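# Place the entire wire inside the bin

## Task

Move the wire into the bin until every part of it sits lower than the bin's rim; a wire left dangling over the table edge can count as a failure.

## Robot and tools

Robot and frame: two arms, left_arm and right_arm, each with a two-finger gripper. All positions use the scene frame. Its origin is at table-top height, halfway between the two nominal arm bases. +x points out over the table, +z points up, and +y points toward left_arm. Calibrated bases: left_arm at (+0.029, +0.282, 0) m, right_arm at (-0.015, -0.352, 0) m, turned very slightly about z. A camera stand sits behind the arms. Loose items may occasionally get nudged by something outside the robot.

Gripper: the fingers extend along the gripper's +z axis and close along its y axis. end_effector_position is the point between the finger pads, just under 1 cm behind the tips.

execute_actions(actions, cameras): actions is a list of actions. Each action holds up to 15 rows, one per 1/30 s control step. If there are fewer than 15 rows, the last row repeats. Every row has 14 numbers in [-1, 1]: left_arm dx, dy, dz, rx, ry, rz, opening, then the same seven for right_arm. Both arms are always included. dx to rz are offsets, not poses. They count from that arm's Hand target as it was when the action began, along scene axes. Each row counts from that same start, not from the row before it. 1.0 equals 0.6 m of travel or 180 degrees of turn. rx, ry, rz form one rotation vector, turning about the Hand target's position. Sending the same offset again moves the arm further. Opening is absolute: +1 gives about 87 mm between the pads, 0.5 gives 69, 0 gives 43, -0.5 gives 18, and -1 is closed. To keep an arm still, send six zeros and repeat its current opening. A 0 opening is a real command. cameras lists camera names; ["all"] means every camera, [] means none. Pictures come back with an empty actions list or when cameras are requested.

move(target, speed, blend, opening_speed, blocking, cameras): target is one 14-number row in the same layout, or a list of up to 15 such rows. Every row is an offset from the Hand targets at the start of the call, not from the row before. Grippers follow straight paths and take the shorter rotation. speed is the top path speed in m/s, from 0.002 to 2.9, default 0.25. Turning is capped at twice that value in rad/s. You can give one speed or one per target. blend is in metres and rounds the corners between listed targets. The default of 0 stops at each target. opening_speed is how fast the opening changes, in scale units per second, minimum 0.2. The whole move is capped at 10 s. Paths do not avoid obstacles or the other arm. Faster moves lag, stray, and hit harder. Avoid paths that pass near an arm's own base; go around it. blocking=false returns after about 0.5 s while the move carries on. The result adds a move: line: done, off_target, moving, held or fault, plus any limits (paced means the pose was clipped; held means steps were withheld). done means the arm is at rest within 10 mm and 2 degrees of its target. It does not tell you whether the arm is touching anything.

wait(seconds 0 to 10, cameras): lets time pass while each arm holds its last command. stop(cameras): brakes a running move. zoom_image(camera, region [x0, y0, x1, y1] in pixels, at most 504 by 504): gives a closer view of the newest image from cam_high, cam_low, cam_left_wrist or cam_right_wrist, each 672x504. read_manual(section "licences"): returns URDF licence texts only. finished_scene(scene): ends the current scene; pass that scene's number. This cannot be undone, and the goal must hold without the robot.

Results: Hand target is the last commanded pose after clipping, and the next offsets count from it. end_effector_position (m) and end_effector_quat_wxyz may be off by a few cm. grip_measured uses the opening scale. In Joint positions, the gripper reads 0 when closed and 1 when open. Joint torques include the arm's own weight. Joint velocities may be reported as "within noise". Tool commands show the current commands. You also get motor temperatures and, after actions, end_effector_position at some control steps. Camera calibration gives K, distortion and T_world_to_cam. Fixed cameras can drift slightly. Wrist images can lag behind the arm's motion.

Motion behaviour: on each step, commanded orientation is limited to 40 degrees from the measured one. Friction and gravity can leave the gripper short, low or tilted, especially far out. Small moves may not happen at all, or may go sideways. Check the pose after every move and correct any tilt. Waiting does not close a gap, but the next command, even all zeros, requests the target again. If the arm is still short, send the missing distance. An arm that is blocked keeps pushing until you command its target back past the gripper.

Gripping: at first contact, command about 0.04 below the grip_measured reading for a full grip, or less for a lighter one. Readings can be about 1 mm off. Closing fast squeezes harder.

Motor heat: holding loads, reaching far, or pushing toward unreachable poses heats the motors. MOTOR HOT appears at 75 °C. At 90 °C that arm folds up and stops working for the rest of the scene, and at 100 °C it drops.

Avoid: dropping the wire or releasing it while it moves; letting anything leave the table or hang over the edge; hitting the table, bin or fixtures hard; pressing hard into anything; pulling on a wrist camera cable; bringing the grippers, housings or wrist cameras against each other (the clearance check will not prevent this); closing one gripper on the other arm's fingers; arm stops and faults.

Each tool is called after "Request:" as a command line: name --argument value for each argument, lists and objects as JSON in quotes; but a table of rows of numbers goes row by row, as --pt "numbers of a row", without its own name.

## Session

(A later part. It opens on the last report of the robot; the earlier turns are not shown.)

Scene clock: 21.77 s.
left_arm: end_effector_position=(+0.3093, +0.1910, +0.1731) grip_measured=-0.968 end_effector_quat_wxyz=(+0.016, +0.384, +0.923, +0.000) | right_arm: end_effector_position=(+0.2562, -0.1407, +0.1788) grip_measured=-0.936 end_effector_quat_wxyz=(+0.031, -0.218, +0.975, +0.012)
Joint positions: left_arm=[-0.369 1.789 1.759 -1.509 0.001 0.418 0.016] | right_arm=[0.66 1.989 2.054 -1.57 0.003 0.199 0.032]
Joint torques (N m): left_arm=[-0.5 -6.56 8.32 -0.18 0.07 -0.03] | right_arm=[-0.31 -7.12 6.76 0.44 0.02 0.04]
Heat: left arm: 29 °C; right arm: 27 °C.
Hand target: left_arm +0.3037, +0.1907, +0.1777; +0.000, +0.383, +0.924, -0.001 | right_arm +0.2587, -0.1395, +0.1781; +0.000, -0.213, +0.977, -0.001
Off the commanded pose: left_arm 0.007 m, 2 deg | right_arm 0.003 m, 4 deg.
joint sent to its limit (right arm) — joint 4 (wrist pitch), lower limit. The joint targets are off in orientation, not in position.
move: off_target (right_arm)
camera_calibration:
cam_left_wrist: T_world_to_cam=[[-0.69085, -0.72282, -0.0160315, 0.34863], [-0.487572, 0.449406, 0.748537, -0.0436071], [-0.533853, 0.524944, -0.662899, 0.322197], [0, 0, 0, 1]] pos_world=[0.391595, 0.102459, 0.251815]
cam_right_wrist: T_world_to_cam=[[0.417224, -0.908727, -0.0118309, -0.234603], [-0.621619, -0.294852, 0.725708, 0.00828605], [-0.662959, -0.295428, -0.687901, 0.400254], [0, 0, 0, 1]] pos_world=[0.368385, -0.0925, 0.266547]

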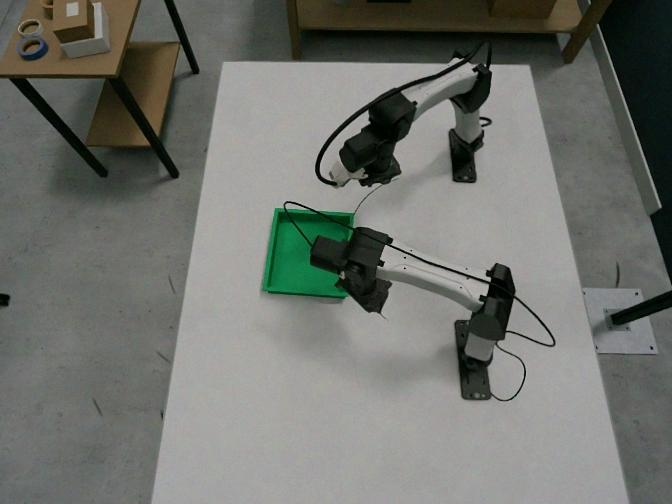

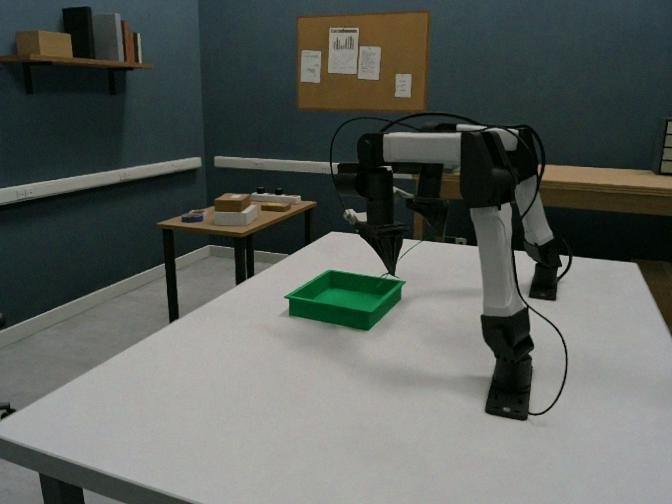

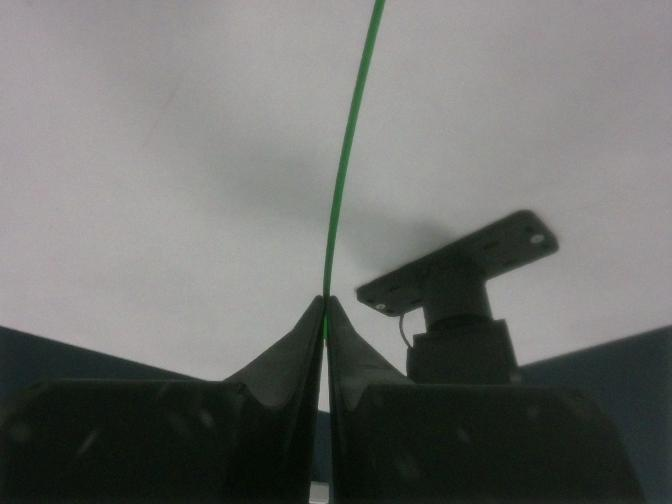

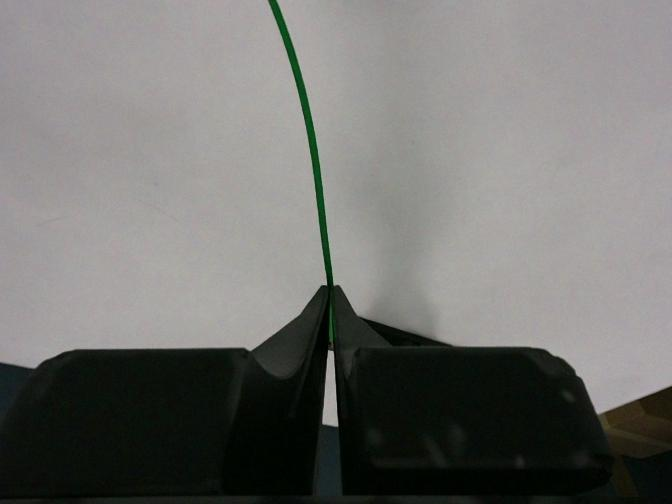

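Request:
move --target '[0.093,-0.15,0,0,0,0.25,-1,0.183,0.133,0,0,0,-0.136,-1]' --cameras '["all"]' --speed 0.15

Scene clock: 25.47 s.
left_arm: end_effector_position=(+0.3699, +0.0992, +0.1749) grip_measured=-0.968 end_effector_quat_wxyz=(+0.068, +0.000, +0.997, -0.033) | right_arm: end_effector_position=(+0.3667, -0.0617, +0.1834) grip_measured=-0.936 end_effector_quat_wxyz=(+0.141, +0.007, +0.985, +0.097)
Joint positions: left_arm=[-0.445 2.072 2.163 -1.511 0.001 -0.444 0.016] | right_arm=[0.622 2.41 2.758 -1.574 0.002 0.614 0.032]
Joint torques (N m): left_arm=[-0.46 -9.01 8.34 -0.13 0.05 -0.05] | right_arm=[-0.36 -9.4 6.42 0.96 -0.06 0.02]
Heat: left arm: 30 °C; right arm: 27 °C.
Hand target: left_arm +0.3595, +0.1006, +0.1777; +0.001, +0.001, +1.000, -0.001 | right_arm +0.3685, -0.0599, +0.1782; +0.000, -0.001, +1.000, -0.001
Off the commanded pose: left_arm 0.011 m, 9 deg | right_arm 0.006 m, 20 deg.
joint sent to its limit (left arm) — joint 4 (wrist pitch), lower limit. The joint targets are off in orientation, not in position.
joint sent to its limit (right arm) — joint 4 (wrist pitch), lower limit. The joint targets are off in orientation, not in position.
move: off_target (left_arm, right_arm)
camera_calibration:
cam_left_wrist: T_world_to_cam=[[0.0201868, -0.997724, 0.0643306, 0.0743528], [-0.738704, 0.0284748, 0.673429, 0.173631], [-0.673728, -0.0611156, -0.736448, 0.526655], [0, 0, 0, 1]] pos_world=[0.481583, 0.101426, 0.266143]
cam_right_wrist: T_world_to_cam=[[0.00412544, -0.980283, -0.197557, -0.0278355], [-0.829188, -0.113781, 0.547268, 0.216975], [-0.558955, 0.161554, -0.813308, 0.512994], [0, 0, 0, 1]] pos_world=[0.466769, -0.0854753, 0.292979]

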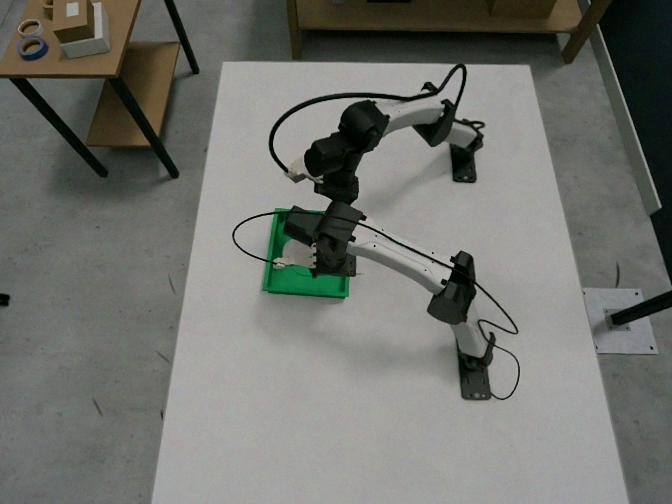

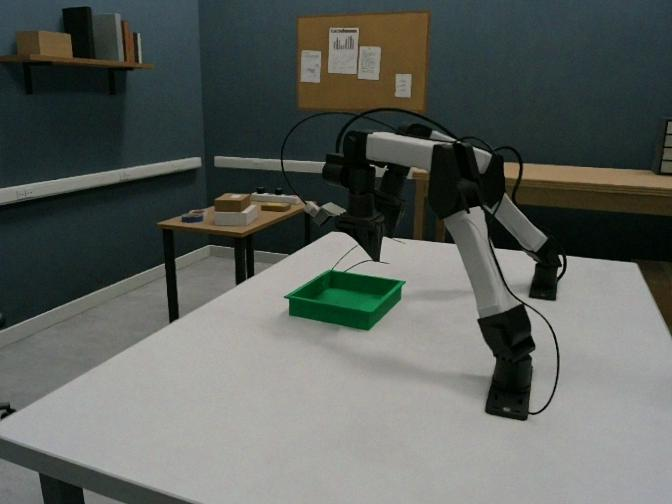

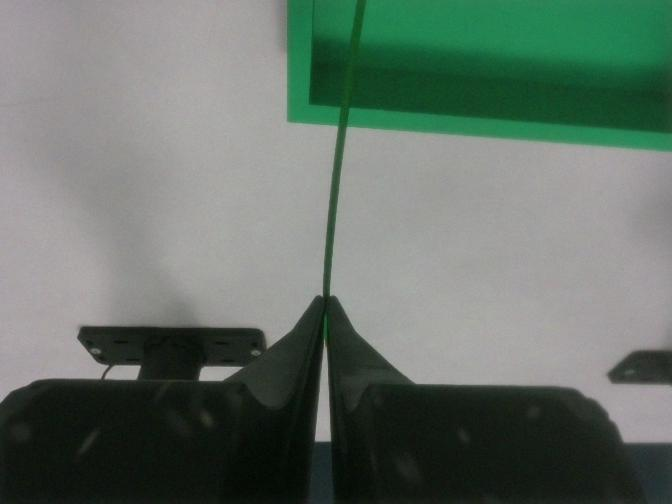

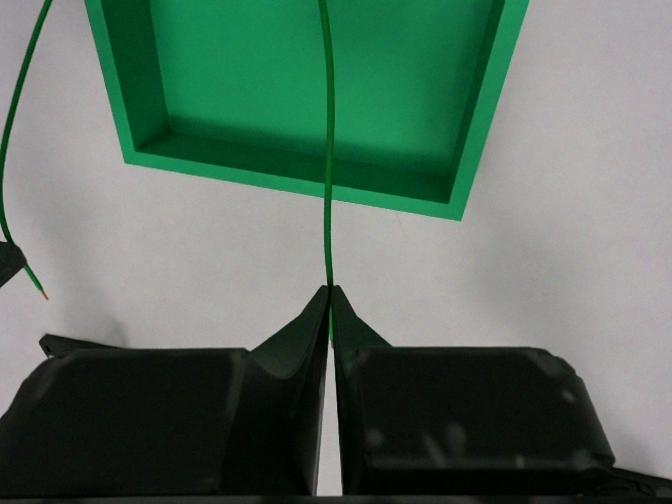

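Request:
move --target '[0.117,-0.066,-0.083,0,0,0.25,-1,0.046,-0.012,-0.083,0,0,-0.25,-1]' --cameras '["all"]' --speed 0.15

Request:
zoom_image --camera "cam_low" --region '[270, 200, 450, 335]'

Scene clock: 32.30 s.
left_arm: end_effector_position=(+0.4374, +0.0549, +0.1266) grip_measured=-0.968 end_effector_quat_wxyz=(+0.044, -0.377, +0.924, -0.047) | right_arm: end_effector_position=(+0.3989, -0.0657, +0.1456) grip_measured=-0.936 end_effector_quat_wxyz=(+0.072, +0.384, +0.916, +0.093)
Joint positions: left_arm=[-0.423 2.361 2.431 -1.511 0.001 -1.199 0.016] | right_arm=[0.546 2.487 2.726 -1.574 0.001 1.319 0.032]
Joint torques (N m): left_arm=[0.55 -11.1 8.43 -0.21 0.01 -0.06] | right_arm=[-0.39 -9.83 3.28 0.74 -0.03 0.04]
Motor temperatures (°C): left_arm=[19 32 29 23 20 18 20] | right_arm=[21 29 27 22 20 20 20]
Heat: left arm: 32 °C; right arm: 29 °C.
Hand target: left_arm +0.4297, +0.0611, +0.1279; +0.001, -0.382, +0.924, +0.000 | right_arm +0.3961, -0.0671, +0.1282; -0.001, +0.382, +0.924, -0.001
Off the commanded pose: left_arm 0.010 m, 7 deg | right_arm 0.017 m, 14 deg.
joint sent to its limit (left arm) — joint 4 (wrist pitch), lower limit. The joint targets are off in orientation, not in position.
joint sent to its limit (right arm) — joint 4 (wrist pitch), lower limit. The joint targets are off in orientation, not in position.
move: off_target (left_arm, right_arm)
camera_calibration:
cam_left_wrist: T_world_to_cam=[[0.711139, -0.693332, 0.116501, -0.293591], [-0.5314, -0.421585, 0.734765, 0.183521], [-0.460321, -0.584429, -0.668242, 0.46059], [0, 0, 0, 1]] pos_world=[0.518326, 0.142996, 0.207144]
cam_right_wrist: T_world_to_cam=[[-0.696794, -0.679986, -0.228249, 0.264475], [-0.596618, 0.372815, 0.710673, 0.179345], [-0.398153, 0.63137, -0.665467, 0.446124], [0, 0, 0, 1]] pos_world=[0.46891, -0.168693, 0.229791]

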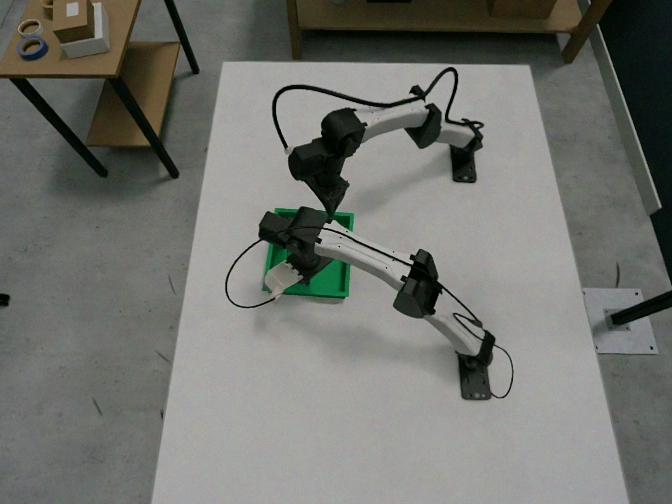

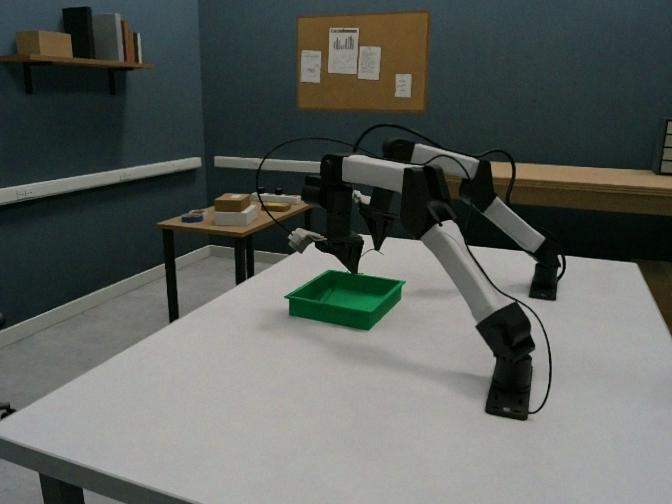

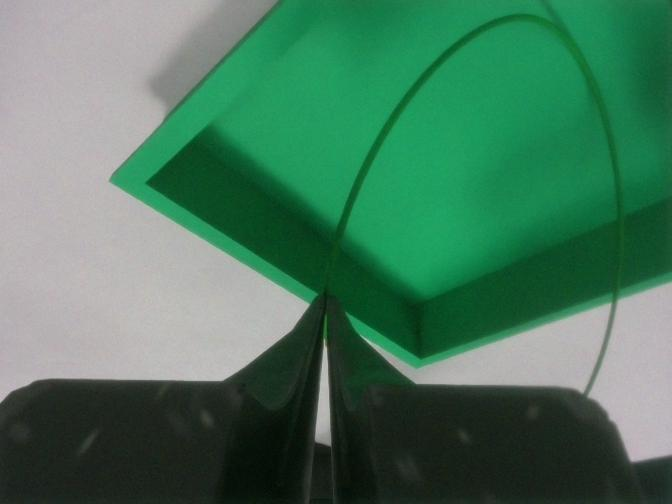

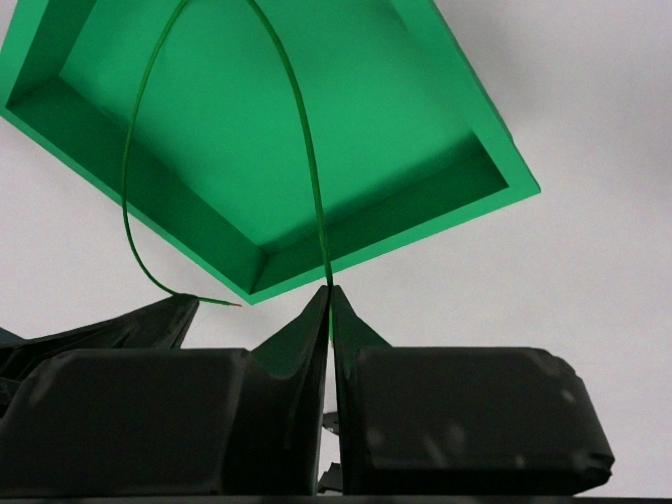

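Scaled by 2.800 from the camera's 672x504 image, which has a finer 960x720 frame.

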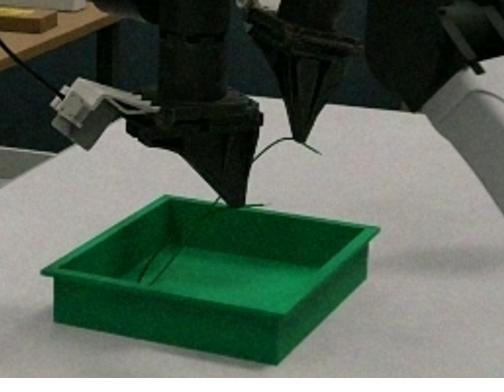

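Request:
move --target '[0.004,0,-0.083,0,0,0,-1,0.006,0,-0.083,0,0,0,-1]' --cameras '["all"]' --speed 0.1

Request:
zoom_image --camera "cam_low" --region '[270, 200, 450, 335]'

Scene clock: 34.97 s.
left_arm: end_effector_position=(+0.4338, +0.0565, +0.0851) grip_measured=-0.968 end_effector_quat_wxyz=(+0.009, -0.379, +0.925, -0.011) | right_arm: end_effector_position=(+0.3992, -0.0655, +0.0862) grip_measured=-0.936 end_effector_quat_wxyz=(+0.034, +0.386, +0.921, +0.045)
Joint positions: left_arm=[-0.423 2.443 2.41 -1.508 0.001 -1.2 0.016] | right_arm=[0.546 2.61 2.726 -1.574 0.001 1.32 0.032]
Joint torques (N m): left_arm=[0.53 -11.81 5.01 0.18 -0.06 0.06] | right_arm=[-0.39 -10.73 5.87 0.51 0.03 -0.09]
Heat: left arm: 33 °C; right arm: 29 °C.
Hand target: left_arm +0.4320, +0.0611, +0.0781; +0.001, -0.382, +0.924, +0.000 | right_arm +0.3997, -0.0670, +0.0784; -0.001, +0.382, +0.924, +0.000
Off the commanded pose: left_arm 0.009 m, 2 deg | right_arm 0.008 m, 7 deg.
joint sent to its limit (right arm) — joint 4 (wrist pitch), lower limit. The joint targets are off in orientation, not in position.
move: off_target (right_arm)
camera_calibration:
cam_left_wrist: T_world_to_cam=[[0.718079, -0.695612, 0.0220363, -0.279987], [-0.462201, -0.452979, 0.762352, 0.182249], [-0.520319, -0.557614, -0.646788, 0.454799], [0, 0, 0, 1]] pos_world=[0.521929, 0.141395, 0.161391]
cam_right_wrist: T_world_to_cam=[[-0.715443, -0.689859, -0.110616, 0.247932], [-0.518357, 0.417951, 0.746071, 0.190215], [-0.468451, 0.59111, -0.656614, 0.43119], [0, 0, 0, 1]] pos_world=[0.477972, -0.163343, 0.168636]

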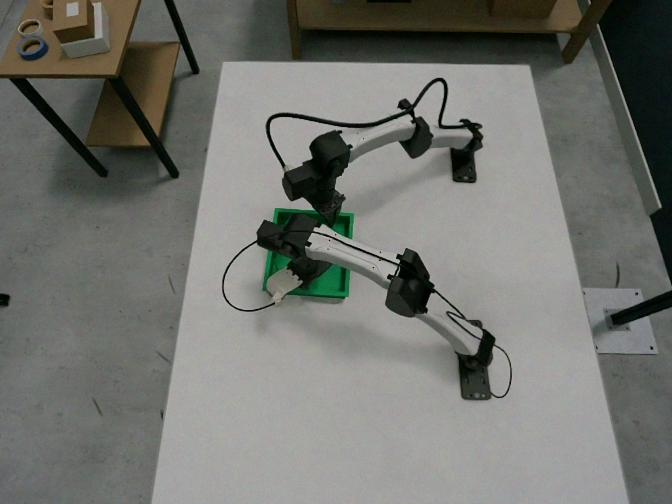

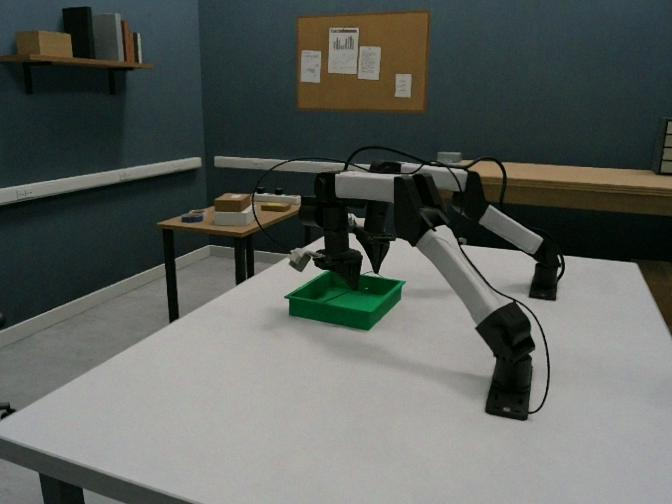

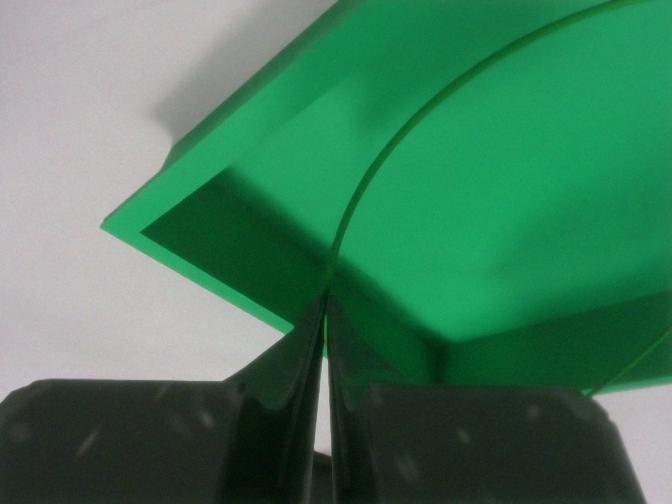

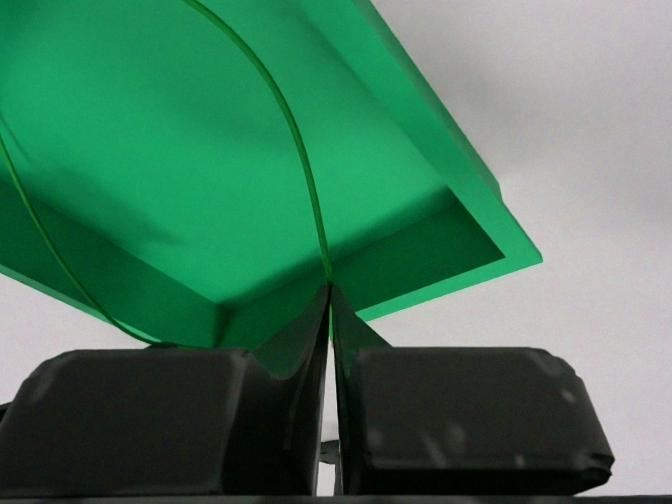

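Scaled by 2.800 from the camera's 672x504 image, which has a finer 960x720 frame.

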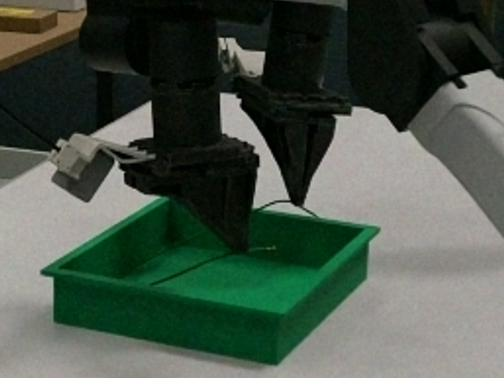

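Request:
move --target '[0,0,-0.067,0,0,0,-1,0.006,0,-0.067,0,0,0,-1]' --cameras '["all"]' --speed 0.06

Request:
zoom_image --camera "cam_low" --region '[270, 200, 450, 335]'

Request:
zoom_image --camera "cam_high" --region '[240, 190, 380, 310]'

Scene clock: 37.50 s.
left_arm: end_effector_position=(+0.4300, +0.0582, +0.0343) grip_measured=-0.968 end_effector_quat_wxyz=(-0.004, -0.379, +0.926, +0.003) | right_arm: end_effector_position=(+0.4015, -0.0660, +0.0440) grip_measured=-0.936 end_effector_quat_wxyz=(+0.014, +0.385, +0.923, +0.018)
Joint positions: left_arm=[-0.423 2.443 2.205 -1.342 0.001 -1.2 0.016] | right_arm=[0.543 2.719 2.768 -1.574 0.001 1.313 0.032]
Joint torques (N m): left_arm=[0.54 -14.26 4.97 0.28 -0.06 0.06] | right_arm=[-0.32 -10.91 6.94 0.38 0.07 -0.11]
Heat: left arm: 33 °C; right arm: 30 °C.
Hand target: left_arm +0.4321, +0.0610, +0.0380; +0.001, -0.382, +0.924, +0.000 | right_arm +0.4033, -0.0670, +0.0383; -0.001, +0.382, +0.924, +0.000
Off the commanded pose: left_arm 0.005 m, 1 deg | right_arm 0.006 m, 3 deg.
joint sent to its limit (right arm) — joint 4 (wrist pitch), lower limit. The joint targets still meet the commanded pose.
move: off_target (right_arm)
camera_calibration:
cam_left_wrist: T_world_to_cam=[[0.718204, -0.695696, -0.0137733, -0.273774], [-0.435585, -0.464937, 0.770779, 0.208879], [-0.542631, -0.547577, -0.636954, 0.429608], [0, 0, 0, 1]] pos_world=[0.520728, 0.141895, 0.10887]
cam_right_wrist: T_world_to_cam=[[-0.717556, -0.694983, -0.0459557, 0.242197], [-0.476531, 0.441747, 0.760117, 0.207317], [-0.507967, 0.567326, -0.648159, 0.418798], [0, 0, 0, 1]] pos_world=[0.485319, -0.160854, 0.124993]

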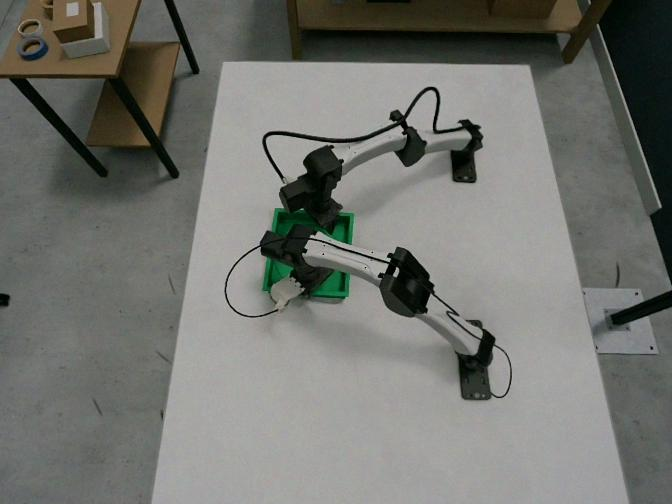

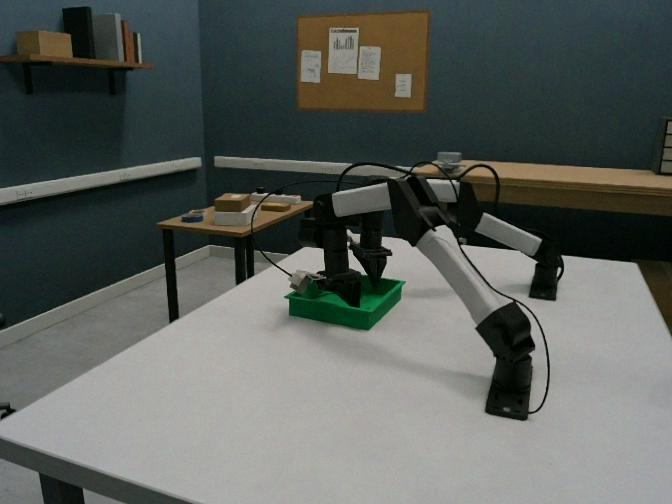

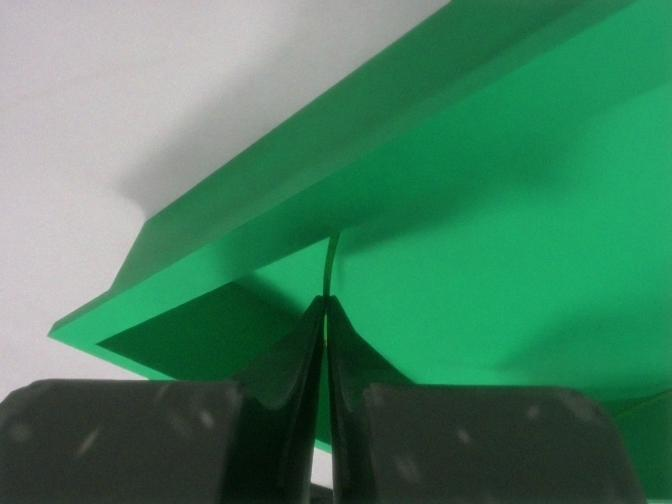

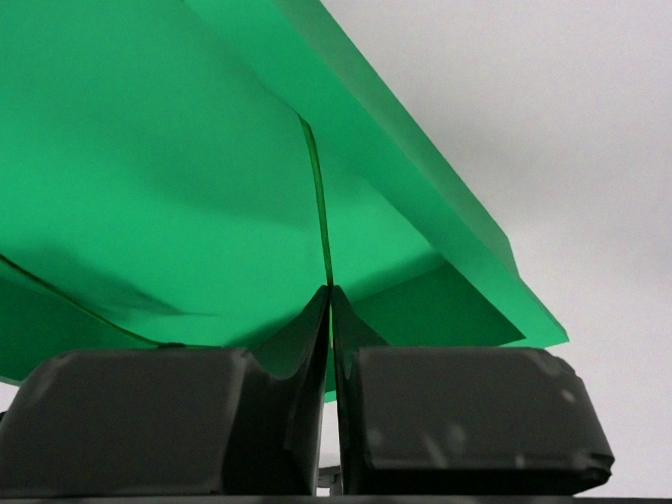

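Scaled by 2.800 from the camera's 672x504 image, which has a finer 960x720 frame.

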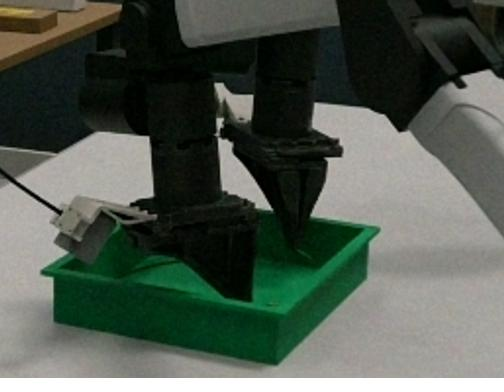

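Scaled by 3.600 from the camera's 672x504 image, which has a finer 960x720 frame.

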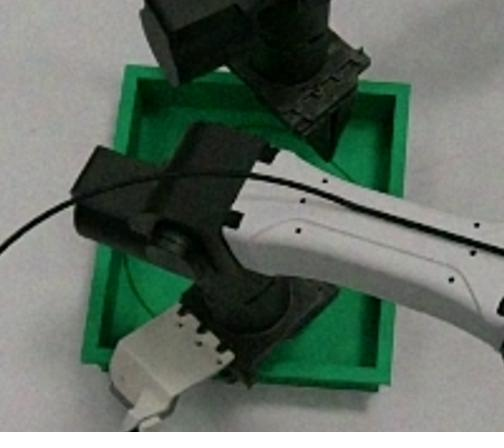

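Request:
move --target '[0,0,-0.02,0,0,0,-1,0,0,-0.035,0,0,0,-1]' --speed 0.04 --cameras '["cam_left_wrist","cam_right_wrist","cam_low"]'

Scene clock: 38.77 s.
left_arm: end_effector_position=(+0.4299, +0.0582, +0.0228) grip_measured=-0.968 end_effector_quat_wxyz=(-0.004, -0.379, +0.926, +0.003) | right_arm: end_effector_position=(+0.4026, -0.0654, +0.0243) grip_measured=-0.936 end_effector_quat_wxyz=(+0.007, +0.384, +0.923, +0.008)
Joint positions: left_arm=[-0.423 2.443 2.159 -1.295 0.001 -1.2 0.016] | right_arm=[0.543 2.776 2.8 -1.574 0.001 1.31 0.032]
Joint torques (N m): left_arm=[0.53 -14.15 4.94 0.27 -0.07 0.06] | right_arm=[-0.24 -11.15 6.72 0.33 0.09 -0.11]
Heat: left arm: 34 °C; right arm: 30 °C.
Hand target: left_arm +0.4321, +0.0610, +0.0259; +0.001, -0.382, +0.924, +0.000 | right_arm +0.4033, -0.0670, +0.0174; -0.001, +0.382, +0.924, +0.000
Off the commanded pose: left_arm 0.005 m, 1 deg | right_arm 0.007 m, 1 deg.
joint sent to its limit (right arm) — joint 4 (wrist pitch), lower limit. The joint targets still meet the commanded pose.
move: done
camera_calibration:
cam_left_wrist: T_world_to_cam=[[0.718261, -0.695651, -0.0130715, -0.273895], [-0.436089, -0.464743, 0.77061, 0.217997], [-0.542151, -0.547799, -0.637173, 0.422086], [0, 0, 0, 1]] pos_world=[0.520628, 0.141995, 0.0973707]
cam_right_wrist: T_world_to_cam=[[-0.715886, -0.697861, -0.0222839, 0.241054], [-0.461998, 0.449519, 0.76452, 0.217131], [-0.523512, 0.557604, -0.644215, 0.411825], [0, 0, 0, 1]] pos_world=[0.488476, -0.159017, 0.104674]
Images, in order (width x height): cam_low 672x504, cam_left_wrist 672x504, cam_right_wrist 672x504.

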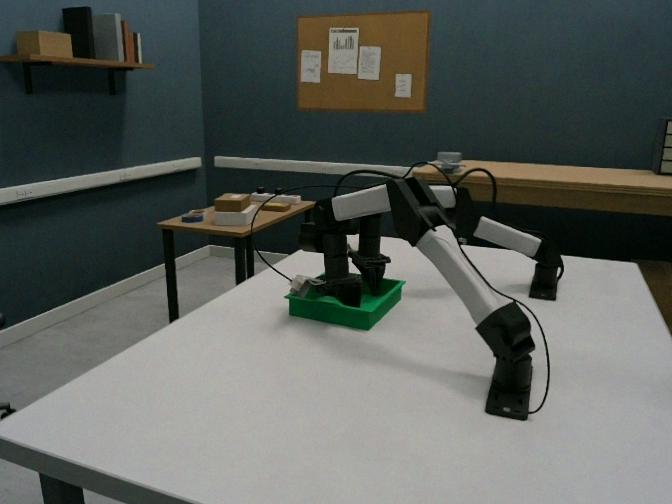

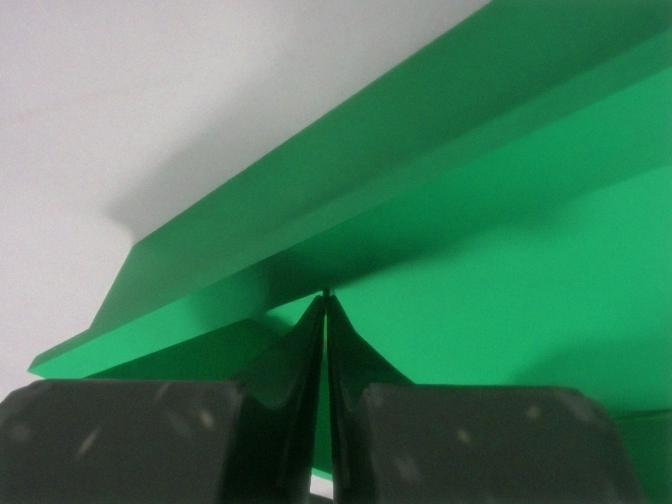

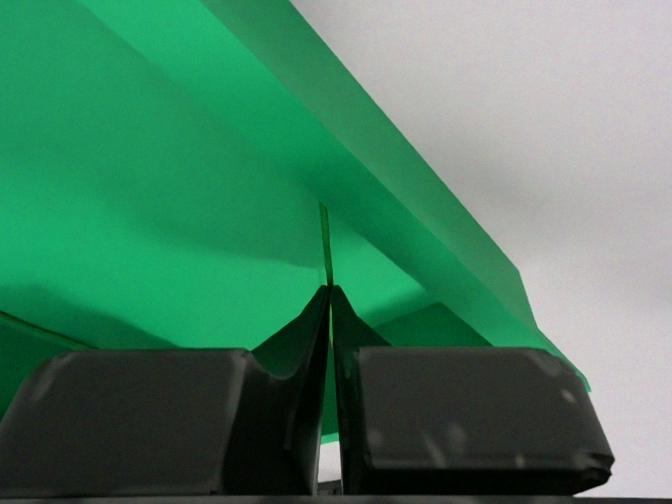

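Request:
move --target '[0,0,0,0,0,0,-0.6,0,0,-0.006,0,0,0,-0.6]' --opening_speed 0.25 --cameras '["all"]'

Request:
zoom_image --camera "cam_high" --region '[240, 190, 380, 310]'

Request:
zoom_image --camera "cam_low" --region '[270, 200, 450, 335]'

Scene clock: 40.97 s.
left_arm: end_effector_position=(+0.4303, +0.0581, +0.0228) grip_measured=-0.600 end_effector_quat_wxyz=(-0.003, -0.379, +0.926, +0.002) | right_arm: end_effector_position=(+0.4026, -0.0654, +0.0243) grip_measured=-0.600 end_effector_quat_wxyz=(+0.007, +0.383, +0.924, +0.008)
Joint positions: left_arm=[-0.423 2.443 2.159 -1.294 0.001 -1.2 0.2] | right_arm=[0.543 2.776 2.8 -1.574 0.001 1.309 0.2]
Joint torques (N m): left_arm=[0.5 -14.13 4.93 0.25 -0.06 0.05] | right_arm=[-0.27 -10.59 6.74 0.36 0.09 -0.11]
Heat: left arm: 34 °C; right arm: 31 °C.
Hand target: left_arm +0.4321, +0.0610, +0.0259; +0.001, -0.382, +0.924, +0.000 | right_arm +0.4033, -0.0670, +0.0138; -0.001, +0.382, +0.924, +0.000
Off the commanded pose: left_arm 0.005 m, 1 deg | right_arm 0.011 m, 1 deg.
move: off_target (right_arm)
camera_calibration:
cam_left_wrist: T_world_to_cam=[[0.718235, -0.695703, -0.0116521, -0.274226], [-0.43715, -0.464211, 0.77033, 0.218541], [-0.54133, -0.548185, -0.637539, 0.421803], [0, 0, 0, 1]] pos_world=[0.520828, 0.141895, 0.0973716]
cam_right_wrist: T_world_to_cam=[[-0.715324, -0.698438, -0.0222571, 0.240757], [-0.462329, 0.449142, 0.764541, 0.217185], [-0.523988, 0.557185, -0.644191, 0.411932], [0, 0, 0, 1]] pos_world=[0.488478, -0.158916, 0.104674]

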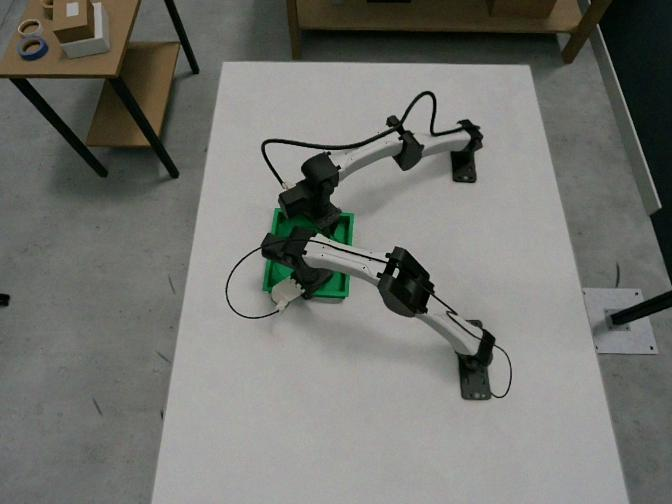

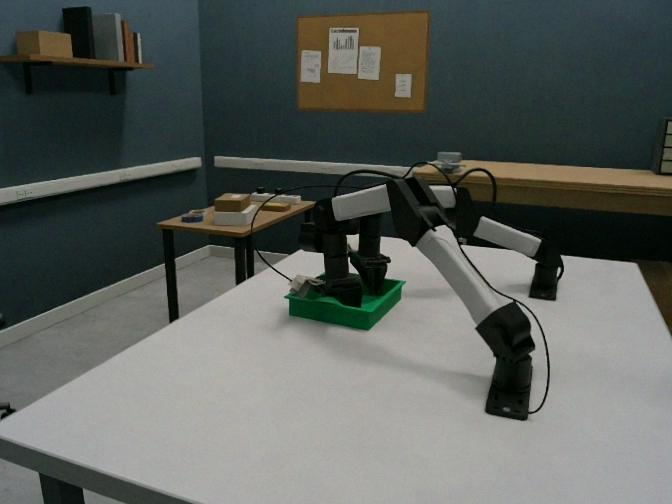

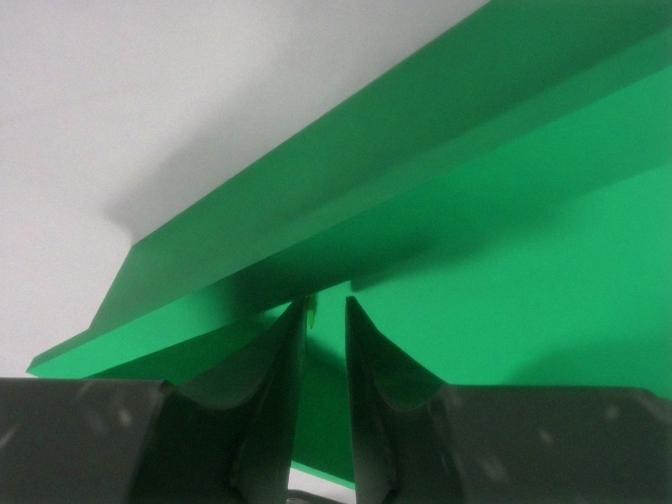

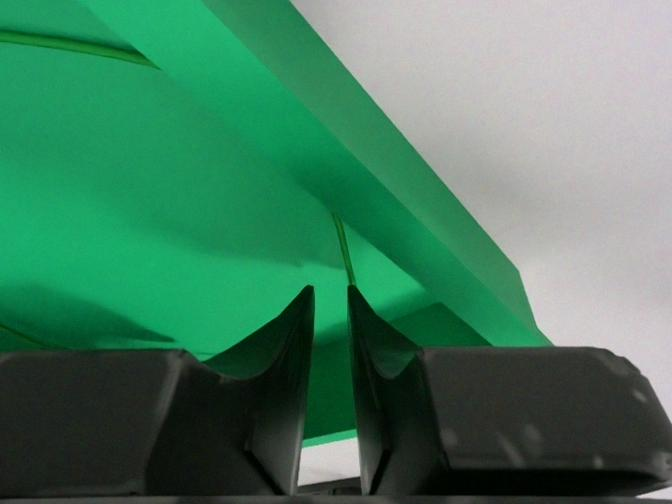

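Scaled by 3.600 from the camera's 672x504 image, which has a finer 960x720 frame.

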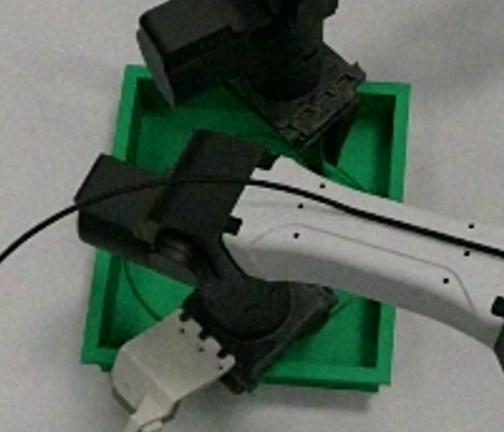

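Scaled by 2.800 from the camera's 672x504 image, which has a finer 960x720 frame.

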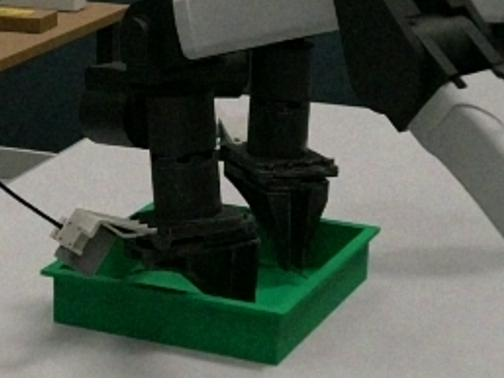

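Request:
move --pt "0 0 0.06 0 0 0 -0.5 0 0 0.06 0 0 0 -0.5" --pt "0 0 0.2 0 0 0 -0.5 0 0 0.2 0 0 0 -0.5" --pt "-0.2 0.15 0.23 0 0 0 -0.5 -0.2 -0.13 0.23 0 0 0 -0.5" --blend '[0.01,0.02,0]' --speed '[0.06,0.12,0.2]' --cameras '["all"]'

Request:
zoom_image --camera "cam_high" --region '[240, 190, 380, 310]'

Request:
zoom_image --camera "cam_low" --region '[270, 200, 450, 335]'

Scene clock: 44.47 s.
left_arm: end_effector_position=(+0.3134, +0.1487, +0.1579) grip_measured=-0.500 end_effector_quat_wxyz=(-0.009, -0.384, +0.923, +0.007) | right_arm: end_effector_position=(+0.2836, -0.1432, +0.1486) grip_measured=-0.500 end_effector_quat_wxyz=(-0.006, +0.383, +0.924, -0.008)
Joint positions: left_arm=[-0.318 1.825 1.735 -1.504 0.001 -1.105 0.25] | right_arm=[0.521 2.001 1.938 -1.527 0.001 1.286 0.25]
Joint torques (N m): left_arm=[0.31 -10.71 4.86 0.24 -0.07 0.12] | right_arm=[-0.28 -10.73 3.38 0.5 0.09 -0.11]
Heat: left arm: 36 °C; right arm: 33 °C.
Hand target: left_arm +0.3121, +0.1510, +0.1640; +0.001, -0.382, +0.924, +0.000 | right_arm +0.2833, -0.1450, +0.1518; -0.001, +0.382, +0.924, +0.000
Off the commanded pose: left_arm 0.007 m, 1 deg | right_arm 0.004 m, 1 deg.
move: done
camera_calibration:
cam_left_wrist: T_world_to_cam=[[0.725376, -0.687883, -0.0254219, -0.126863], [-0.420574, -0.47213, 0.774733, 0.100669], [-0.544928, -0.551281, -0.631778, 0.495085], [0, 0, 0, 1]] pos_world=[0.404148, 0.233193, 0.231567]
cam_right_wrist: T_world_to_cam=[[-0.714614, -0.6993, 0.0174966, 0.0978742], [-0.43526, 0.464094, 0.77147, 0.0955632], [-0.547609, 0.543688, -0.636025, 0.476668], [0, 0, 0, 1]] pos_world=[0.372565, -0.235066, 0.227737]

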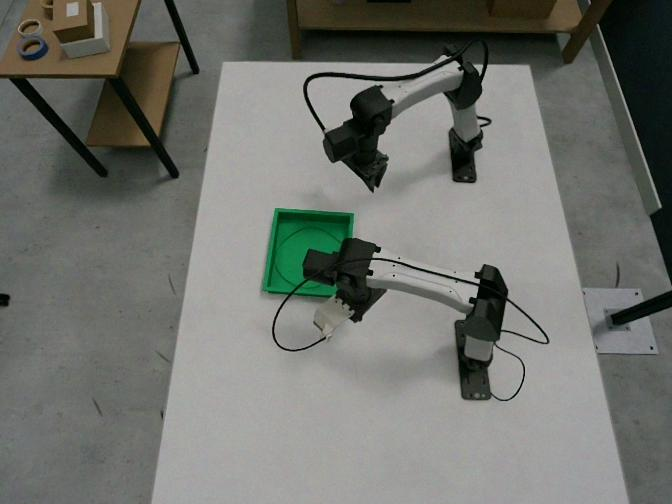

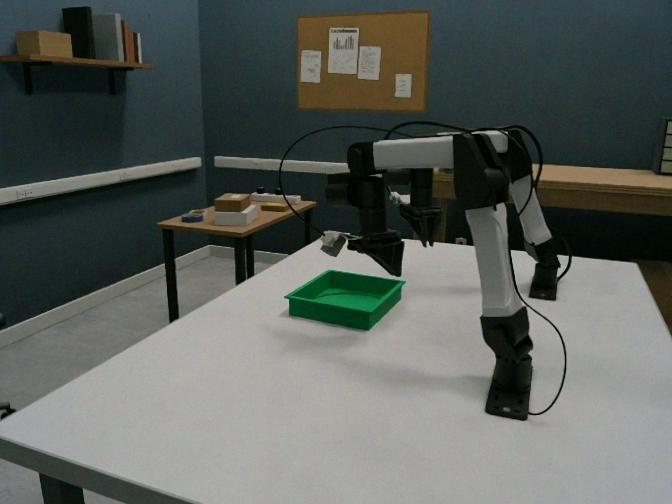

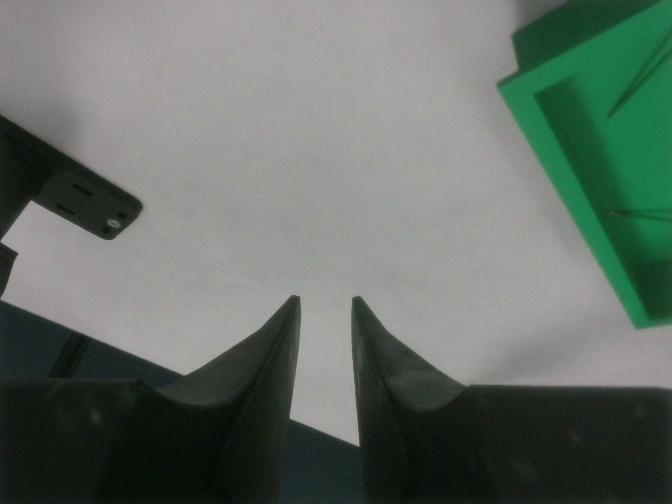

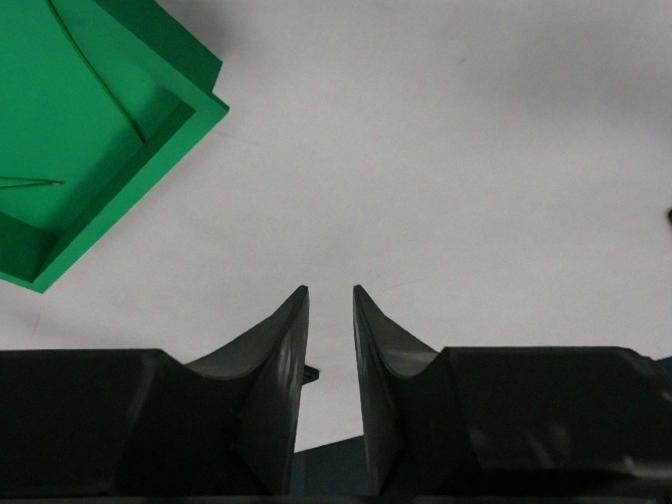

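Scaled by 3.600 from the camera's 672x504 image, which has a finer 960x720 frame.

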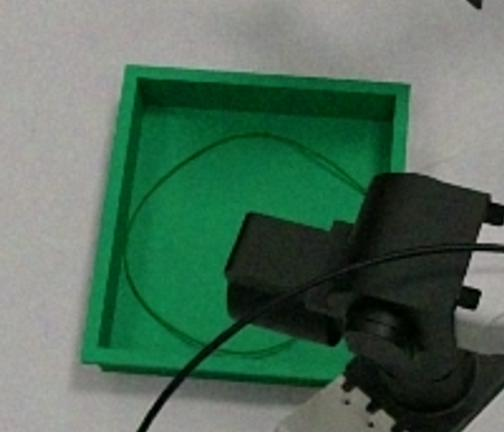

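Scaled by 2.800 from the camera's 672x504 image, which has a finer 960x720 frame.

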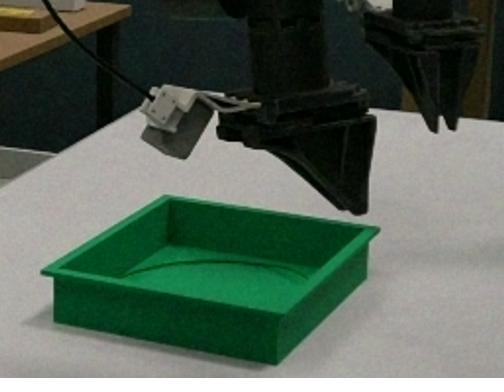

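Perfect: the wire lies inside the bin.

Request:
finished_scene --scene 2

The scene is finished: the task was done.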